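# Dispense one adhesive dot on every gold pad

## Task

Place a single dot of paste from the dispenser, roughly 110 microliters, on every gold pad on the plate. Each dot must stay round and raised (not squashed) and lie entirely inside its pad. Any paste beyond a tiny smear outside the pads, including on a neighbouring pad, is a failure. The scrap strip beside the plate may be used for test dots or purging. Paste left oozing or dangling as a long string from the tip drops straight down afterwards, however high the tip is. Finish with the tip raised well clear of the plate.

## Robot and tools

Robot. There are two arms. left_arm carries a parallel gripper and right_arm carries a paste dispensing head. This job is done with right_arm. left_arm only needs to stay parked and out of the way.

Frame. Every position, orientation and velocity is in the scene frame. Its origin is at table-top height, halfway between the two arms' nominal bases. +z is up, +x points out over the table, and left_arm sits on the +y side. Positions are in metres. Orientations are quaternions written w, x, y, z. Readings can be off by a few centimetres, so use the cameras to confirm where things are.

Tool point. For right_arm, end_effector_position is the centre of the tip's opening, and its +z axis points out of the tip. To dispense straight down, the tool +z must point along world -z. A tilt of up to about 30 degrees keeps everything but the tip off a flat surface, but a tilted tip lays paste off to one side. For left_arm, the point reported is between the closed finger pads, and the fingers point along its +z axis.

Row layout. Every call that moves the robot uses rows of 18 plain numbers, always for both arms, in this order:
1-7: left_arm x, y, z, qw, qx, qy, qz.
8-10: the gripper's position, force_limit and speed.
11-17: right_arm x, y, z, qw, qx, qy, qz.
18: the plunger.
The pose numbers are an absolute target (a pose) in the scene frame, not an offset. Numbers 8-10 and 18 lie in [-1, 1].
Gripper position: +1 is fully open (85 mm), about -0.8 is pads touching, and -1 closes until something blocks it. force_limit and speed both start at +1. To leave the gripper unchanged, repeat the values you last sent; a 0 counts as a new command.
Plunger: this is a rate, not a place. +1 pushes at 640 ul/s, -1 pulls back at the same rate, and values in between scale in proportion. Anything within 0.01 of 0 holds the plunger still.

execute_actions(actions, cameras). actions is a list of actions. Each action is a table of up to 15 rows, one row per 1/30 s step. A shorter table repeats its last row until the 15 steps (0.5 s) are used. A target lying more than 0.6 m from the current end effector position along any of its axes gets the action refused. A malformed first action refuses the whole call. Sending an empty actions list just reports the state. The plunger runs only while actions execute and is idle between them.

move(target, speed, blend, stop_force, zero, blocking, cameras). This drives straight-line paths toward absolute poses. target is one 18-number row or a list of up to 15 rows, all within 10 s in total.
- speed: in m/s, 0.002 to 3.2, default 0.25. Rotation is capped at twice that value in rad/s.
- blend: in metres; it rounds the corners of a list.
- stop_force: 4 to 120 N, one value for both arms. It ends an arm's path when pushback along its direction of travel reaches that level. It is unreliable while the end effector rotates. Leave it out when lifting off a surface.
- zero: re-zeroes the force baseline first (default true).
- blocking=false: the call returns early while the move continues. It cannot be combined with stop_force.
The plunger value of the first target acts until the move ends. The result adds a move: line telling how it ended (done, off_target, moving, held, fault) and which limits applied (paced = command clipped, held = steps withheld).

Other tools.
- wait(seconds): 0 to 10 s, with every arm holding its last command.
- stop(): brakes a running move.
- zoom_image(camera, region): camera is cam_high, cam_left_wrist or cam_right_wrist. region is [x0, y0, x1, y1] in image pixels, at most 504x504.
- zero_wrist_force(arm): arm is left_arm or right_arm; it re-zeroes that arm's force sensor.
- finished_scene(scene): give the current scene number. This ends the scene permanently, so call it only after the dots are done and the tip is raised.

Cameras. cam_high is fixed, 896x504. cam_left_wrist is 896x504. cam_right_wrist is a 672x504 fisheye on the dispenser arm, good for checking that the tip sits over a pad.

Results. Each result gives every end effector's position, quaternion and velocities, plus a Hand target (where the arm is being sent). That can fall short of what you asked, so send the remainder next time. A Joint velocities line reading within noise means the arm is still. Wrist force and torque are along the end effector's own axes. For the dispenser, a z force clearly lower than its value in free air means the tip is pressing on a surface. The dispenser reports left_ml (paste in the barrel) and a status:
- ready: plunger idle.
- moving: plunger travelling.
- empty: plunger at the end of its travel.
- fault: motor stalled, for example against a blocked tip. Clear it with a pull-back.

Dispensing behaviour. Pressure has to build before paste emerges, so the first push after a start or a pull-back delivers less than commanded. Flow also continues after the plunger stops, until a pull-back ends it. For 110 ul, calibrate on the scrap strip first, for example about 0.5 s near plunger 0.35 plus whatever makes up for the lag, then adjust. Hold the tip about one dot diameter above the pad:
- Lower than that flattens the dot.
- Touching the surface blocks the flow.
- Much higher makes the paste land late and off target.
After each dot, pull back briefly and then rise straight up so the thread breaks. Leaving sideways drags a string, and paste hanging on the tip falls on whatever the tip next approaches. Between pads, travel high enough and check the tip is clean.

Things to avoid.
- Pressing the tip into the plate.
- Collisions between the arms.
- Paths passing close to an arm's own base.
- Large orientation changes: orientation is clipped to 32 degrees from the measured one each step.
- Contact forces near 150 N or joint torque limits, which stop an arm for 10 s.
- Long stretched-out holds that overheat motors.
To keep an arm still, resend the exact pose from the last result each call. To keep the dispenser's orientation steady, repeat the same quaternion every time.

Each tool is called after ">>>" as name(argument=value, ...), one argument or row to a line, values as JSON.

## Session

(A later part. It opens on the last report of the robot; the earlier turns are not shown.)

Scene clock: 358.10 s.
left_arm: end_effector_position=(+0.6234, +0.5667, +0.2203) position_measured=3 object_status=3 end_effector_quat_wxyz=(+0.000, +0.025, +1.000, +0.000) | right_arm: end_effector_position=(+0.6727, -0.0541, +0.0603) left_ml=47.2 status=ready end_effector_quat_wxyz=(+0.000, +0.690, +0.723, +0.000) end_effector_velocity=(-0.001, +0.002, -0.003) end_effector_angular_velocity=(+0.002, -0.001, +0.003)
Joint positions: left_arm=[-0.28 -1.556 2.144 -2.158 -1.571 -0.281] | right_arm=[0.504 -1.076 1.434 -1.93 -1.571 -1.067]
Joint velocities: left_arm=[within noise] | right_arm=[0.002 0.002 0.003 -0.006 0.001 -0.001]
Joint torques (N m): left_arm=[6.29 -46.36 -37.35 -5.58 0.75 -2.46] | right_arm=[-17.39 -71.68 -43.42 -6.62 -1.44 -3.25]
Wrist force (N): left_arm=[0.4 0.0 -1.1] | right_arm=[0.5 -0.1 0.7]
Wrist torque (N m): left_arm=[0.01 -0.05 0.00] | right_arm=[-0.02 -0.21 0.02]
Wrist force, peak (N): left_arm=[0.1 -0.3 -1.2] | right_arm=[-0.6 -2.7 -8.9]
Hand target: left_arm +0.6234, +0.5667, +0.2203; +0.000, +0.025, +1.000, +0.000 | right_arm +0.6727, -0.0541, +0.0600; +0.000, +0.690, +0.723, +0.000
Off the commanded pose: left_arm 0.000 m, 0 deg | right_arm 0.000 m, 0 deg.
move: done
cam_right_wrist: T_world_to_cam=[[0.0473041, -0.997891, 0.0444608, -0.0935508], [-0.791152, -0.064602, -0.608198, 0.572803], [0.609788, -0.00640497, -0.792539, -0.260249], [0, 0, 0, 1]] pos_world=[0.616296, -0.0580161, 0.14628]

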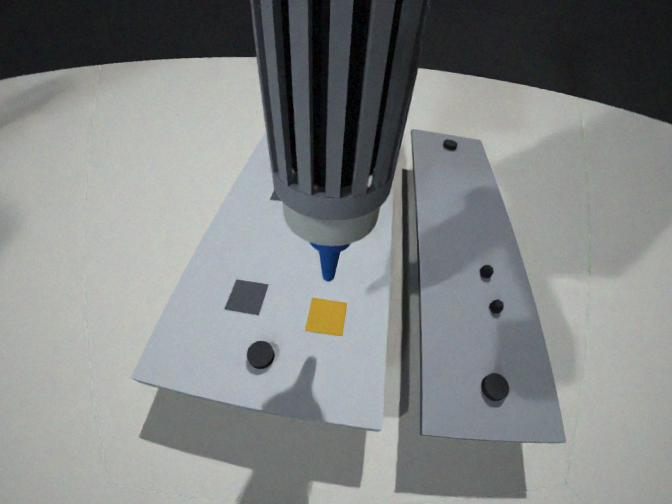

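>>> move(
  target=[
    [0.6234,0.5667,0.2203,0,0.025,1,0,1,1,1,0.720,-0.134,0.055,0,0.690,0.723,0,0],
    [0.6234,0.5667,0.2203,0,0.025,1,0,1,1,1,0.720,-0.134,0.0353,0,0.690,0.723,0,0],
  ],
  speed=0.1,
  cameras=["cam_right_wrist"],
)

>>> zoom_image(
  camera="cam_right_wrist",
  region=[270, 220, 390, 310],
)

>>> execute_actions(
  actions=[
    [[0.6234,0.5667,0.2203,0,0.025,1,0,1,1,1,0.720,-0.134,0.0353,0,0.690,0.723,0,0.5]],
    [[0.6234,0.5667,0.2203,0,0.025,1,0,1,1,1,0.720,-0.134,0.0353,0,0.690,0.723,0,0]],
    [[0.6234,0.5667,0.2203,0,0.025,1,0,1,1,1,0.720,-0.134,0.0353,0,0.690,0.723,0,0]],
    [[0.6234,0.5667,0.2203,0,0.025,1,0,1,1,1,0.720,-0.134,0.0353,0,0.690,0.723,0,0]],
    [[0.6234,0.5667,0.2203,0,0.025,1,0,1,1,1,0.720,-0.134,0.0353,0,0.690,0.723,0,-0.469],[0.6234,0.5667,0.2203,0,0.025,1,0,1,1,1,0.720,-0.134,0.0353,0,0.690,0.723,0,-0.469],[0.6234,0.5667,0.2203,0,0.025,1,0,1,1,1,0.720,-0.134,0.0353,0,0.690,0.723,0,-0.469],[0.6234,0.5667,0.2203,0,0.025,1,0,1,1,1,0.720,-0.134,0.0353,0,0.690,0.723,0,-0.469],[0.6234,0.5667,0.2203,0,0.025,1,0,1,1,1,0.720,-0.134,0.0353,0,0.690,0.723,0,-0.469],[0.6234,0.5667,0.2203,0,0.025,1,0,1,1,1,0.720,-0.134,0.0353,0,0.690,0.723,0,0]],
  ],
  cameras=["cam_right_wrist"],
)

>>> zoom_image(
  camera="cam_right_wrist",
  region=[270, 220, 390, 310],
)

>>> wait(
  seconds=2,
  cameras=["cam_right_wrist"],
)

>>> zoom_image(
  camera="cam_right_wrist",
  region=[270, 220, 390, 310],
)

>>> move(
  target=[0.6234,0.5667,0.2203,0,0.025,1,0,1,1,1,0.720,-0.134,0.065,0,0.690,0.723,0,0],
  speed=0.05,
  cameras=["cam_right_wrist"],
)

>>> zoom_image(
  camera="cam_right_wrist",
  region=[270, 240, 390, 330],
)

Scene clock: 436.13 s.
left_arm: end_effector_position=(+0.6234, +0.5667, +0.2203) position_measured=3 object_status=3 end_effector_quat_wxyz=(+0.000, +0.025, +1.000, +0.000) | right_arm: end_effector_position=(+0.7200, -0.1341, +0.0351) left_ml=47.2 status=ready end_effector_quat_wxyz=(+0.000, +0.690, +0.723, +0.000)
Joint positions: left_arm=[-0.28 -1.556 2.144 -2.158 -1.571 -0.281] | right_arm=[0.405 -1.082 1.491 -1.98 -1.571 -1.166]
Joint torques (N m): left_arm=[8.71 -46.53 -35.85 -5.78 0.4 -1.72] | right_arm=[17.5 -102.74 -55.5 -1.41 1.39 4.08]
Wrist force (N): left_arm=[0.2 0.0 -1.2] | right_arm=[0.7 -0.5 0.4]
Wrist torque (N m): left_arm=[0.01 -0.03 -0.01] | right_arm=[-0.17 -0.27 0.03]
Wrist force, peak (N): left_arm=[0.2 0.0 -1.8] | right_arm=[0.7 -0.3 2.7]
Hand target: left_arm +0.6234, +0.5667, +0.2203; +0.000, +0.025, +1.000, +0.000 | right_arm +0.7200, -0.1340, +0.0353; +0.000, +0.690, +0.723, +0.000
Off the commanded pose: left_arm 0.000 m, 0 deg | right_arm 0.000 m, 0 deg.
move: done
cam_right_wrist: T_world_to_cam=[[0.0472651, -0.997883, 0.0446719, -0.174502], [-0.791241, -0.0646988, -0.608073, 0.589821], [0.609676, -0.00660556, -0.792624, -0.30944], [0, 0, 0, 1]] pos_world=[0.663596, -0.138016, 0.12118]

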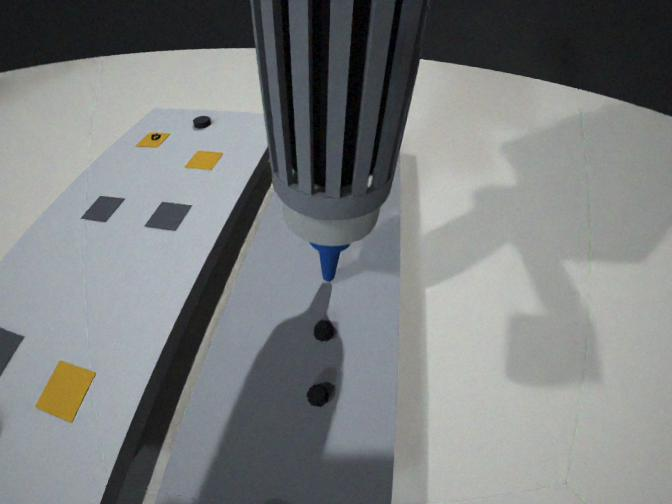

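Scaled by 4.200 (camera's finer frame: 960x720).

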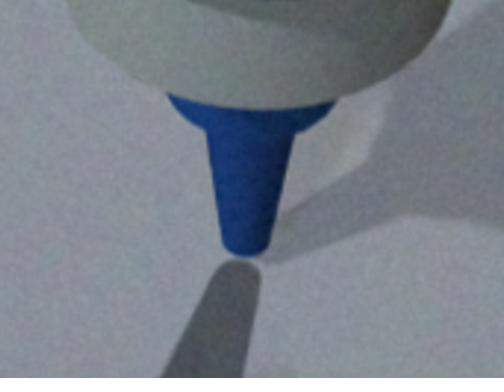

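Scene clock: 438.83 s.
left_arm: end_effector_position=(+0.6234, +0.5667, +0.2203) position_measured=3 object_status=3 end_effector_quat_wxyz=(+0.000, +0.025, +1.000, +0.000) | right_arm: end_effector_position=(+0.7200, -0.1340, +0.0353) left_ml=47.1 status=ready end_effector_quat_wxyz=(+0.000, +0.690, +0.723, +0.000)
Joint positions: left_arm=[-0.28 -1.556 2.144 -2.158 -1.571 -0.281] | right_arm=[0.406 -1.082 1.491 -1.98 -1.571 -1.165]
Joint torques (N m): left_arm=[6.75 -44.72 -36.79 -5.77 0.85 -1.92] | right_arm=[15.13 -100.55 -50.77 -1.82 1.9 3.9]
Wrist force (N): left_arm=[0.0 0.1 -1.4] | right_arm=[0.7 0.0 0.8]
Wrist torque (N m): left_arm=[0.03 0.01 0.00] | right_arm=[-0.01 -0.27 0.03]
Wrist force, peak (N): left_arm=[0.0 0.1 -1.6] | right_arm=[1.1 0.0 0.5]
Hand target: left_arm +0.6234, +0.5667, +0.2203; +0.000, +0.025, +1.000, +0.000 | right_arm +0.7200, -0.1340, +0.0353; +0.000, +0.690, +0.723, +0.000
Off the commanded pose: left_arm 0.000 m, 0 deg | right_arm 0.000 m, 0 deg.
cam_right_wrist: T_world_to_cam=[[0.047392, -0.997884, 0.0445177, -0.174472], [-0.791232, -0.0647055, -0.608083, 0.589865], [0.609676, -0.00640561, -0.792625, -0.309193], [0, 0, 0, 1]] pos_world=[0.663496, -0.137916, 0.12138]

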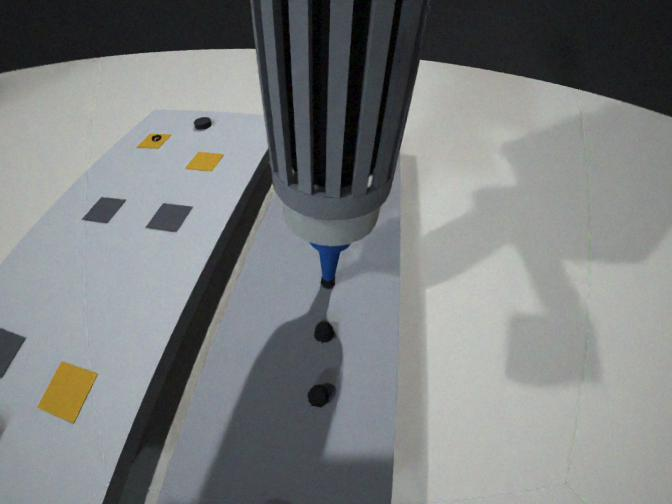

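Scaled by 4.200 (camera's finer frame: 960x720).

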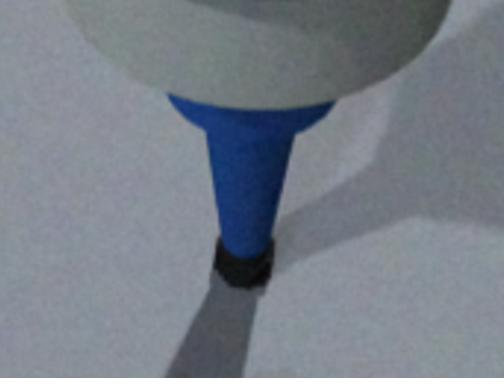

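Scene clock: 440.83 s.
left_arm: end_effector_position=(+0.6234, +0.5667, +0.2203) position_measured=3 object_status=3 end_effector_quat_wxyz=(+0.000, +0.025, +1.000, +0.000) | right_arm: end_effector_position=(+0.7200, -0.1340, +0.0353) left_ml=47.1 status=ready end_effector_quat_wxyz=(+0.000, +0.690, +0.723, +0.000)
Joint positions: left_arm=[-0.28 -1.556 2.144 -2.158 -1.571 -0.281] | right_arm=[0.406 -1.082 1.491 -1.98 -1.571 -1.165]
Joint torques (N m): left_arm=[9.59 -45.67 -36.08 -5.88 0.71 -2.03] | right_arm=[13.91 -100.37 -46.88 -2.18 1.24 3.64]
Wrist force (N): left_arm=[0.3 -0.2 -1.2] | right_arm=[0.8 0.0 0.4]
Wrist torque (N m): left_arm=[-0.02 -0.03 0.00] | right_arm=[0.00 -0.29 0.03]
Wrist force, peak (N): left_arm=[0.5 -0.1 -1.5] | right_arm=[1.1 -0.5 0.6]
Hand target: left_arm +0.6234, +0.5667, +0.2203; +0.000, +0.025, +1.000, +0.000 | right_arm +0.7200, -0.1340, +0.0353; +0.000, +0.690, +0.723, +0.000
Off the commanded pose: left_arm 0.000 m, 0 deg | right_arm 0.000 m, 0 deg.
wait: 2.00 s; at rest by 0.17 s
cam_right_wrist: T_world_to_cam=[[0.047392, -0.997884, 0.0445177, -0.174472], [-0.791232, -0.0647055, -0.608083, 0.589865], [0.609676, -0.00640561, -0.792625, -0.309193], [0, 0, 0, 1]] pos_world=[0.663496, -0.137916, 0.12138]

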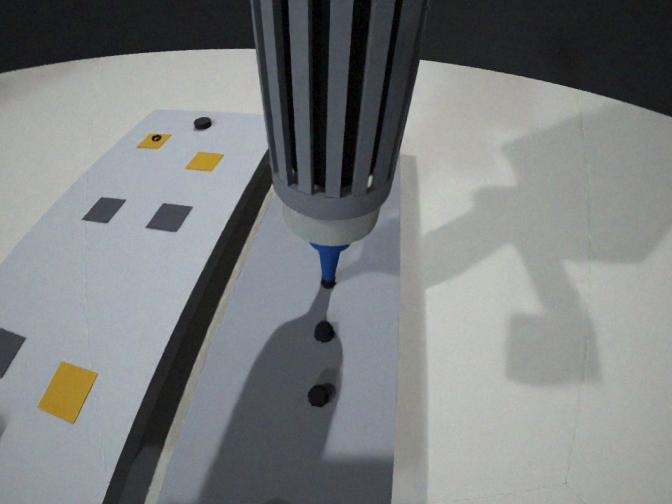

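Scaled by 4.200 (camera's finer frame: 960x720).

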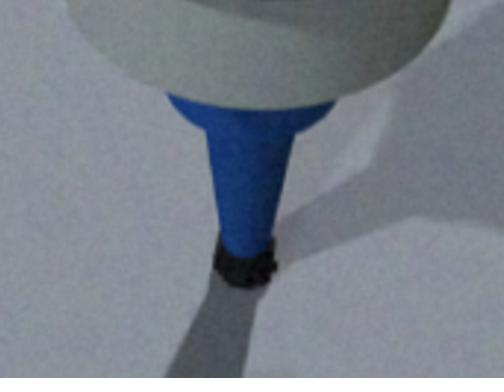

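Scene clock: 441.73 s.
left_arm: end_effector_position=(+0.6234, +0.5667, +0.2203) position_measured=3 object_status=3 end_effector_quat_wxyz=(+0.000, +0.025, +1.000, +0.000) | right_arm: end_effector_position=(+0.7200, -0.1340, +0.0653) left_ml=47.1 status=ready end_effector_quat_wxyz=(+0.000, +0.690, +0.723, +0.000)
Joint positions: left_arm=[-0.28 -1.556 2.144 -2.158 -1.571 -0.281] | right_arm=[0.406 -1.1 1.463 -1.933 -1.571 -1.165]
Joint torques (N m): left_arm=[10.43 -45.14 -35.82 -5.73 0.87 -1.98] | right_arm=[15.21 -67.33 -40.68 -6.19 1.65 4.06]
Wrist force (N): left_arm=[0.2 -0.1 -1.1] | right_arm=[0.8 -0.1 0.6]
Wrist torque (N m): left_arm=[-0.01 -0.01 0.00] | right_arm=[-0.04 -0.30 0.04]
Wrist force, peak (N): left_arm=[0.6 -0.2 -1.5] | right_arm=[0.2 -0.1 1.7]
Hand target: left_arm +0.6234, +0.5667, +0.2203; +0.000, +0.025, +1.000, +0.000 | right_arm +0.7200, -0.1340, +0.0650; +0.000, +0.690, +0.723, +0.000
Off the commanded pose: left_arm 0.000 m, 0 deg | right_arm 0.000 m, 0 deg.
move: done
cam_right_wrist: T_world_to_cam=[[0.04738, -0.997884, 0.044526, -0.175801], [-0.791099, -0.0647024, -0.608256, 0.608064], [0.60985, -0.00640529, -0.792491, -0.28569], [0, 0, 0, 1]] pos_world=[0.663596, -0.137916, 0.15128]

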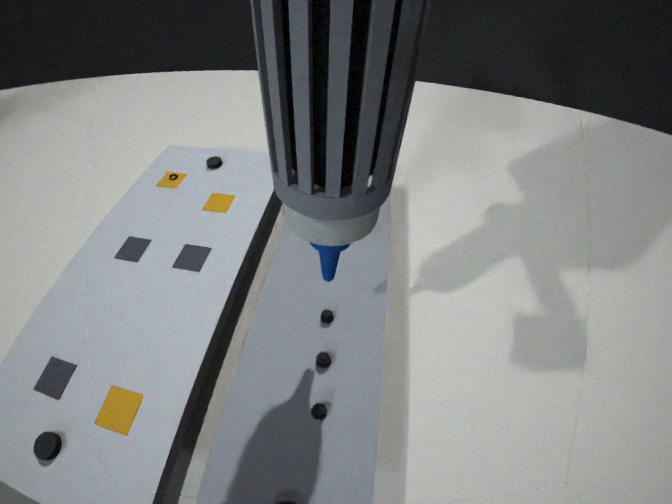

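Scaled by 4.200 (camera's finer frame: 960x720).

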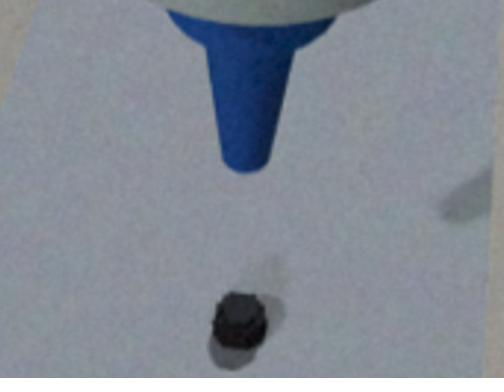

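>>> zoom_image(
  camera="cam_right_wrist",
  region=[270, 290, 390, 430],
)

Scaled by 3.600 (camera's finer frame: 960x720).

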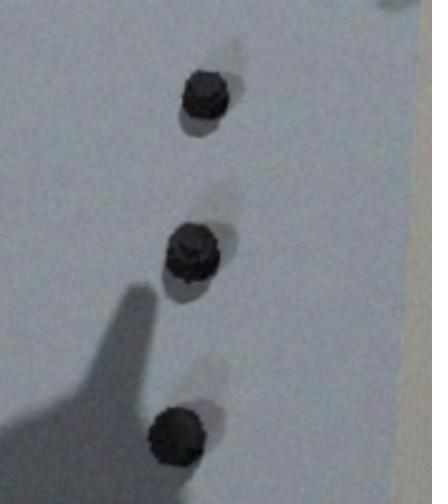

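>>> move(
  target=[
    [0.6234,0.5667,0.2203,0,0.025,1,0,1,1,1,0.745,-0.134,0.055,0,0.690,0.723,0,0],
    [0.6234,0.5667,0.2203,0,0.025,1,0,1,1,1,0.745,-0.134,0.0353,0,0.690,0.723,0,0],
  ],
  speed=0.1,
  cameras=[],
)

>>> execute_actions(
  actions=[
    [[0.6234,0.5667,0.2203,0,0.025,1,0,1,1,1,0.745,-0.134,0.0353,0,0.690,0.723,0,0.5]],
    [[0.6234,0.5667,0.2203,0,0.025,1,0,1,1,1,0.745,-0.134,0.0353,0,0.690,0.723,0,0]],
    [[0.6234,0.5667,0.2203,0,0.025,1,0,1,1,1,0.745,-0.134,0.0353,0,0.690,0.723,0,0]],
    [[0.6234,0.5667,0.2203,0,0.025,1,0,1,1,1,0.745,-0.134,0.0353,0,0.690,0.723,0,0]],
    [[0.6234,0.5667,0.2203,0,0.025,1,0,1,1,1,0.745,-0.134,0.0353,0,0.690,0.723,0,-0.469],[0.6234,0.5667,0.2203,0,0.025,1,0,1,1,1,0.745,-0.134,0.0353,0,0.690,0.723,0,-0.469],[0.6234,0.5667,0.2203,0,0.025,1,0,1,1,1,0.745,-0.134,0.0353,0,0.690,0.723,0,-0.469],[0.6234,0.5667,0.2203,0,0.025,1,0,1,1,1,0.745,-0.134,0.0353,0,0.690,0.723,0,-0.469],[0.6234,0.5667,0.2203,0,0.025,1,0,1,1,1,0.745,-0.134,0.0353,0,0.690,0.723,0,-0.469],[0.6234,0.5667,0.2203,0,0.025,1,0,1,1,1,0.745,-0.134,0.0353,0,0.690,0.723,0,0]],
  ],
  cameras=["cam_right_wrist"],
)

>>> zoom_image(
  camera="cam_right_wrist",
  region=[270, 220, 390, 310],
)

>>> move(
  target=[0.6234,0.5667,0.2203,0,0.025,1,0,1,1,1,0.745,-0.134,0.065,0,0.690,0.723,0,0],
  speed=0.05,
  cameras=["cam_right_wrist"],
)

>>> zoom_image(
  camera="cam_right_wrist",
  region=[270, 240, 390, 330],
)

>>> move(
  target=[
    [0.6234,0.5667,0.2203,0,0.025,1,0,1,1,1,0.770,-0.134,0.055,0,0.690,0.723,0,0],
    [0.6234,0.5667,0.2203,0,0.025,1,0,1,1,1,0.770,-0.134,0.0353,0,0.690,0.723,0,0],
  ],
  speed=0.1,
  cameras=[],
)

>>> execute_actions(
  actions=[
    [[0.6234,0.5667,0.2203,0,0.025,1,0,1,1,1,0.770,-0.134,0.0353,0,0.690,0.723,0,0.5]],
    [[0.6234,0.5667,0.2203,0,0.025,1,0,1,1,1,0.770,-0.134,0.0353,0,0.690,0.723,0,0]],
    [[0.6234,0.5667,0.2203,0,0.025,1,0,1,1,1,0.770,-0.134,0.0353,0,0.690,0.723,0,0]],
    [[0.6234,0.5667,0.2203,0,0.025,1,0,1,1,1,0.770,-0.134,0.0353,0,0.690,0.723,0,0]],
    [[0.6234,0.5667,0.2203,0,0.025,1,0,1,1,1,0.770,-0.134,0.0353,0,0.690,0.723,0,-0.469],[0.6234,0.5667,0.2203,0,0.025,1,0,1,1,1,0.770,-0.134,0.0353,0,0.690,0.723,0,-0.469],[0.6234,0.5667,0.2203,0,0.025,1,0,1,1,1,0.770,-0.134,0.0353,0,0.690,0.723,0,-0.469],[0.6234,0.5667,0.2203,0,0.025,1,0,1,1,1,0.770,-0.134,0.0353,0,0.690,0.723,0,-0.469],[0.6234,0.5667,0.2203,0,0.025,1,0,1,1,1,0.770,-0.134,0.0353,0,0.690,0.723,0,-0.469],[0.6234,0.5667,0.2203,0,0.025,1,0,1,1,1,0.770,-0.134,0.0353,0,0.690,0.723,0,0]],
  ],
  cameras=["cam_right_wrist"],
)

>>> zoom_image(
  camera="cam_right_wrist",
  region=[270, 220, 390, 310],
)

>>> move(
  target=[0.6234,0.5667,0.2203,0,0.025,1,0,1,1,1,0.770,-0.134,0.065,0,0.690,0.723,0,0],
  speed=0.05,
  cameras=["cam_right_wrist"],
)

>>> zoom_image(
  camera="cam_right_wrist",
  region=[270, 240, 390, 330],
)

Scene clock: 511.07 s.
left_arm: end_effector_position=(+0.6234, +0.5667, +0.2203) position_measured=3 object_status=3 end_effector_quat_wxyz=(+0.000, +0.025, +1.000, +0.000) | right_arm: end_effector_position=(+0.7450, -0.1341, +0.0351) left_ml=47.1 status=ready end_effector_quat_wxyz=(+0.000, +0.690, +0.723, +0.000)
Joint positions: left_arm=[-0.28 -1.556 2.144 -2.158 -1.571 -0.281] | right_arm=[0.394 -1.05 1.442 -1.963 -1.571 -1.177]
Joint torques (N m): left_arm=[8.8 -45 -34.41 -5.41 0.45 -1.24] | right_arm=[17.86 -101.13 -55.66 -1.76 -2.13 3.96]
Wrist force (N): left_arm=[0.9 -0.3 -1.2] | right_arm=[0.7 0.0 0.3]
Wrist torque (N m): left_arm=[-0.03 -0.14 -0.01] | right_arm=[-0.03 -0.23 0.04]
Wrist force, peak (N): left_arm=[0.0 0.1 -2.1] | right_arm=[1.5 -2.1 0.0]
Hand target: left_arm +0.6234, +0.5667, +0.2203; +0.000, +0.025, +1.000, +0.000 | right_arm +0.7450, -0.1340, +0.0353; +0.000, +0.690, +0.723, +0.000
Off the commanded pose: left_arm 0.000 m, 0 deg | right_arm 0.000 m, 0 deg.
move: done

Scene clock: 513.77 s.
left_arm: end_effector_position=(+0.6234, +0.5667, +0.2203) position_measured=3 object_status=3 end_effector_quat_wxyz=(+0.000, +0.025, +1.000, +0.000) | right_arm: end_effector_position=(+0.7450, -0.1340, +0.0353) left_ml=47.0 status=ready end_effector_quat_wxyz=(+0.000, +0.690, +0.723, +0.000)
Joint positions: left_arm=[-0.28 -1.556 2.144 -2.158 -1.571 -0.281] | right_arm=[0.394 -1.051 1.442 -1.962 -1.571 -1.177]
Joint torques (N m): left_arm=[8.83 -44.39 -34.35 -5.5 0.63 -1.71] | right_arm=[16.05 -103.88 -50.53 -1.84 -2.22 3.66]
Wrist force (N): left_arm=[-0.2 0.0 -1.1] | right_arm=[0.8 -0.2 0.5]
Wrist torque (N m): left_arm=[0.01 0.05 -0.01] | right_arm=[-0.08 -0.27 0.04]
Wrist force, peak (N): left_arm=[0.4 0.0 -1.8] | right_arm=[0.9 -0.4 0.7]
Hand target: left_arm +0.6234, +0.5667, +0.2203; +0.000, +0.025, +1.000, +0.000 | right_arm +0.7450, -0.1340, +0.0353; +0.000, +0.690, +0.723, +0.000
Off the commanded pose: left_arm 0.000 m, 0 deg | right_arm 0.000 m, 0 deg.
cam_right_wrist: T_world_to_cam=[[0.047392, -0.997884, 0.0445177, -0.175657], [-0.791232, -0.0647055, -0.608083, 0.609646], [0.609676, -0.00640561, -0.792625, -0.324435], [0, 0, 0, 1]] pos_world=[0.688496, -0.137916, 0.12138]

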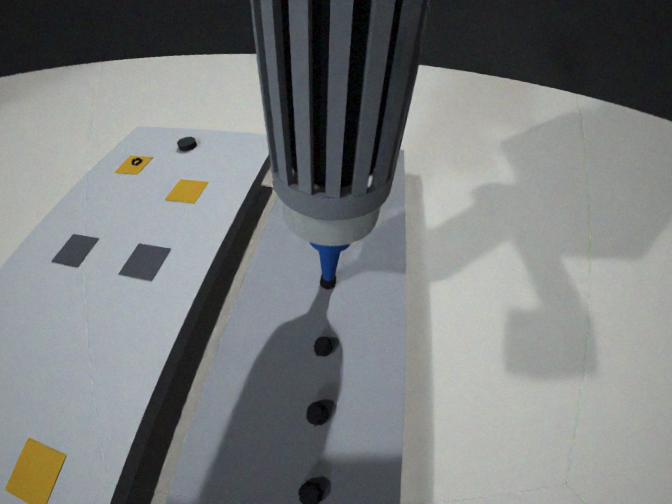

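Scaled by 4.200 (camera's finer frame: 960x720).

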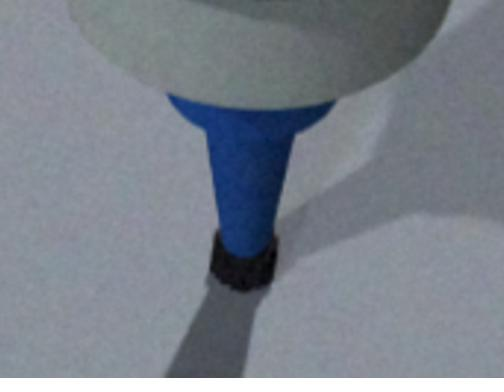

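Scene clock: 514.67 s.
left_arm: end_effector_position=(+0.6234, +0.5667, +0.2203) position_measured=3 object_status=3 end_effector_quat_wxyz=(+0.000, +0.025, +1.000, +0.000) | right_arm: end_effector_position=(+0.7450, -0.1340, +0.0653) left_ml=47.0 status=ready end_effector_quat_wxyz=(+0.000, +0.690, +0.723, +0.000)
Joint positions: left_arm=[-0.28 -1.556 2.144 -2.158 -1.571 -0.281] | right_arm=[0.394 -1.068 1.414 -1.916 -1.571 -1.177]
Joint torques (N m): left_arm=[10.06 -43.91 -35.18 -5.68 0.56 -1.76] | right_arm=[15.82 -68.03 -41.8 -6.24 -1.63 3.37]
Wrist force (N): left_arm=[0.2 0.1 -1.1] | right_arm=[0.9 0.0 0.8]
Wrist torque (N m): left_arm=[0.04 -0.02 0.00] | right_arm=[-0.02 -0.33 0.03]
Wrist force, peak (N): left_arm=[0.5 -0.2 -1.6] | right_arm=[0.9 -0.5 1.3]
Hand target: left_arm +0.6234, +0.5667, +0.2203; +0.000, +0.025, +1.000, +0.000 | right_arm +0.7450, -0.1340, +0.0650; +0.000, +0.690, +0.723, +0.000
Off the commanded pose: left_arm 0.000 m, 0 deg | right_arm 0.000 m, 0 deg.
move: done
cam_right_wrist: T_world_to_cam=[[0.04738, -0.997884, 0.044526, -0.176986], [-0.791099, -0.0647024, -0.608256, 0.627842], [0.60985, -0.00640529, -0.792491, -0.300936], [0, 0, 0, 1]] pos_world=[0.688596, -0.137916, 0.15128]

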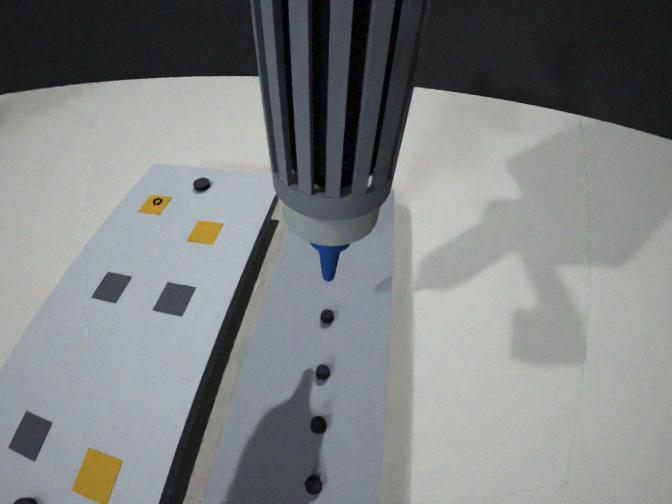

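Scaled by 4.200 (camera's finer frame: 960x720).

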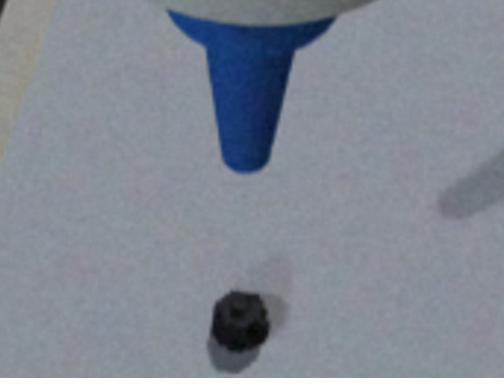

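Scene clock: 515.50 s.
left_arm: end_effector_position=(+0.6234, +0.5667, +0.2203) position_measured=3 object_status=3 end_effector_quat_wxyz=(+0.000, +0.025, +1.000, +0.000) | right_arm: end_effector_position=(+0.7700, -0.1341, +0.0351) left_ml=47.0 status=ready end_effector_quat_wxyz=(+0.000, +0.690, +0.723, +0.000)
Joint positions: left_arm=[-0.28 -1.556 2.144 -2.158 -1.571 -0.281] | right_arm=[0.383 -1.019 1.392 -1.944 -1.571 -1.188]
Joint torques (N m): left_arm=[6.74 -43.19 -34.57 -5.83 0.64 -1.3] | right_arm=[18.44 -107.15 -56.52 -1.24 -1.98 4.2]
Wrist force (N): left_arm=[0.1 -0.3 -1.4] | right_arm=[0.7 0.0 0.4]
Wrist torque (N m): left_arm=[-0.03 0.00 -0.01] | right_arm=[0.00 -0.23 0.02]
Wrist force, peak (N): left_arm=[0.4 0.0 -1.7] | right_arm=[1.3 -1.7 0.3]
Hand target: left_arm +0.6234, +0.5667, +0.2203; +0.000, +0.025, +1.000, +0.000 | right_arm +0.7700, -0.1340, +0.0353; +0.000, +0.690, +0.723, +0.000
Off the commanded pose: left_arm 0.000 m, 0 deg | right_arm 0.000 m, 0 deg.
move: done

Scene clock: 518.20 s.
left_arm: end_effector_position=(+0.6234, +0.5667, +0.2203) position_measured=3 object_status=3 end_effector_quat_wxyz=(+0.000, +0.025, +1.000, +0.000) | right_arm: end_effector_position=(+0.7700, -0.1340, +0.0353) left_ml=46.9 status=ready end_effector_quat_wxyz=(+0.000, +0.690, +0.723, +0.000)
Joint positions: left_arm=[-0.28 -1.556 2.144 -2.158 -1.571 -0.281] | right_arm=[0.383 -1.019 1.392 -1.944 -1.571 -1.188]
Joint torques (N m): left_arm=[9.05 -46.18 -34.65 -5.61 0.65 -1.8] | right_arm=[16.68 -105.48 -50.25 -1.97 -1.93 3.86]
Wrist force (N): left_arm=[0.0 0.0 -1.2] | right_arm=[1.0 -0.2 0.7]
Wrist torque (N m): left_arm=[0.01 0.02 0.00] | right_arm=[-0.07 -0.35 0.02]
Wrist force, peak (N): left_arm=[0.5 0.2 -1.8] | right_arm=[1.2 -0.2 1.0]
Hand target: left_arm +0.6234, +0.5667, +0.2203; +0.000, +0.025, +1.000, +0.000 | right_arm +0.7700, -0.1340, +0.0353; +0.000, +0.690, +0.723, +0.000
Off the commanded pose: left_arm 0.000 m, 0 deg | right_arm 0.000 m, 0 deg.
cam_right_wrist: T_world_to_cam=[[0.047392, -0.997884, 0.0445177, -0.176842], [-0.791232, -0.0647055, -0.608083, 0.629427], [0.609676, -0.00640561, -0.792625, -0.339677], [0, 0, 0, 1]] pos_world=[0.713496, -0.137916, 0.12138]

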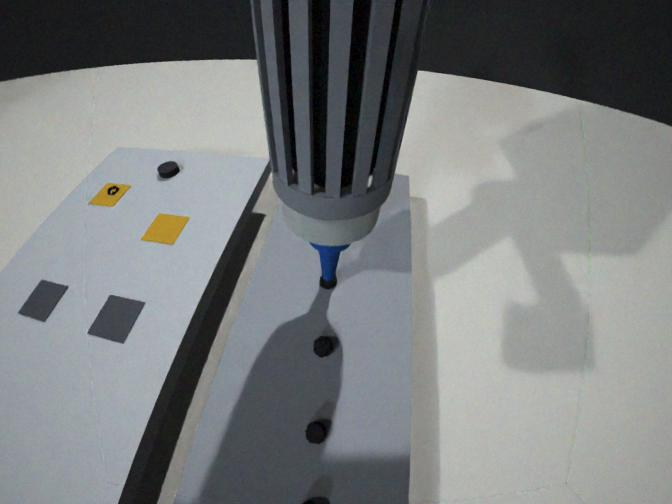

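Scaled by 4.200 (camera's finer frame: 960x720).

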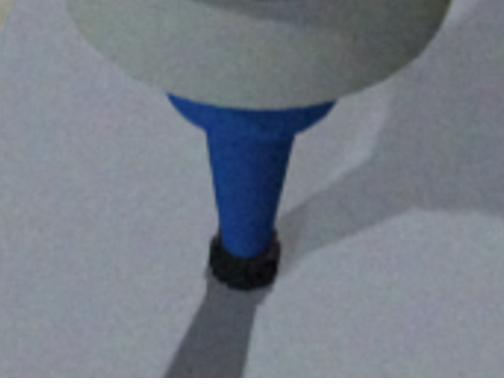

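Scene clock: 519.10 s.
left_arm: end_effector_position=(+0.6234, +0.5667, +0.2203) position_measured=3 object_status=3 end_effector_quat_wxyz=(+0.000, +0.025, +1.000, +0.000) | right_arm: end_effector_position=(+0.7700, -0.1340, +0.0653) left_ml=46.9 status=ready end_effector_quat_wxyz=(+0.000, +0.690, +0.723, +0.000)
Joint positions: left_arm=[-0.28 -1.556 2.144 -2.158 -1.571 -0.281] | right_arm=[0.383 -1.036 1.363 -1.898 -1.571 -1.188]
Joint torques (N m): left_arm=[7.43 -44.36 -35.2 -5.35 0.71 -1.57] | right_arm=[17.69 -72.28 -41.74 -6.78 -1.86 4.13]
Wrist force (N): left_arm=[-0.1 0.3 -1.1] | right_arm=[0.5 0.0 0.8]
Wrist torque (N m): left_arm=[0.05 0.03 0.00] | right_arm=[0.00 -0.17 0.01]
Wrist force, peak (N): left_arm=[0.5 -0.1 -1.6] | right_arm=[0.7 -0.3 1.5]
Hand target: left_arm +0.6234, +0.5667, +0.2203; +0.000, +0.025, +1.000, +0.000 | right_arm +0.7700, -0.1340, +0.0650; +0.000, +0.690, +0.723, +0.000
Off the commanded pose: left_arm 0.000 m, 0 deg | right_arm 0.000 m, 0 deg.
move: done
cam_right_wrist: T_world_to_cam=[[0.04738, -0.997884, 0.044526, -0.17817], [-0.791099, -0.0647024, -0.608256, 0.647619], [0.60985, -0.00640529, -0.792491, -0.316182], [0, 0, 0, 1]] pos_world=[0.713596, -0.137916, 0.15128]

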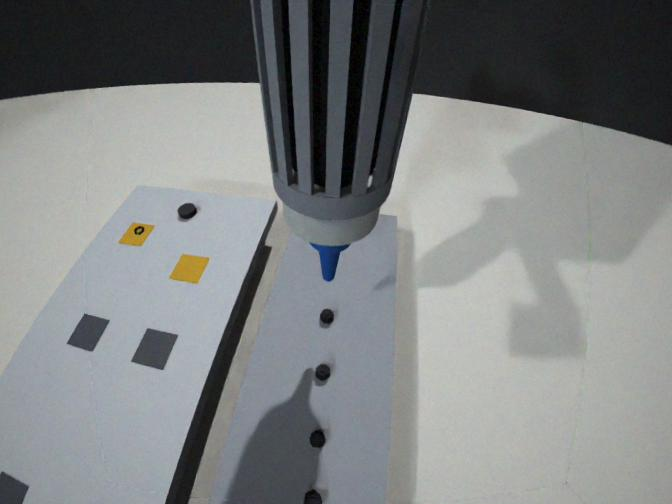

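Scaled by 4.200 (camera's finer frame: 960x720).

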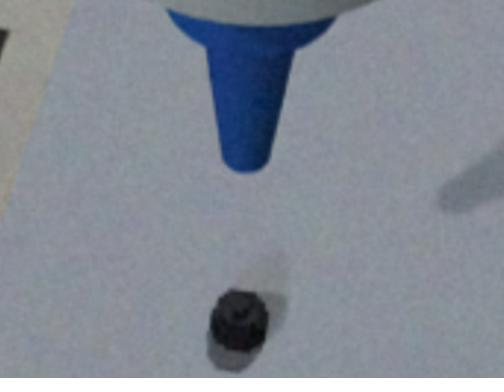

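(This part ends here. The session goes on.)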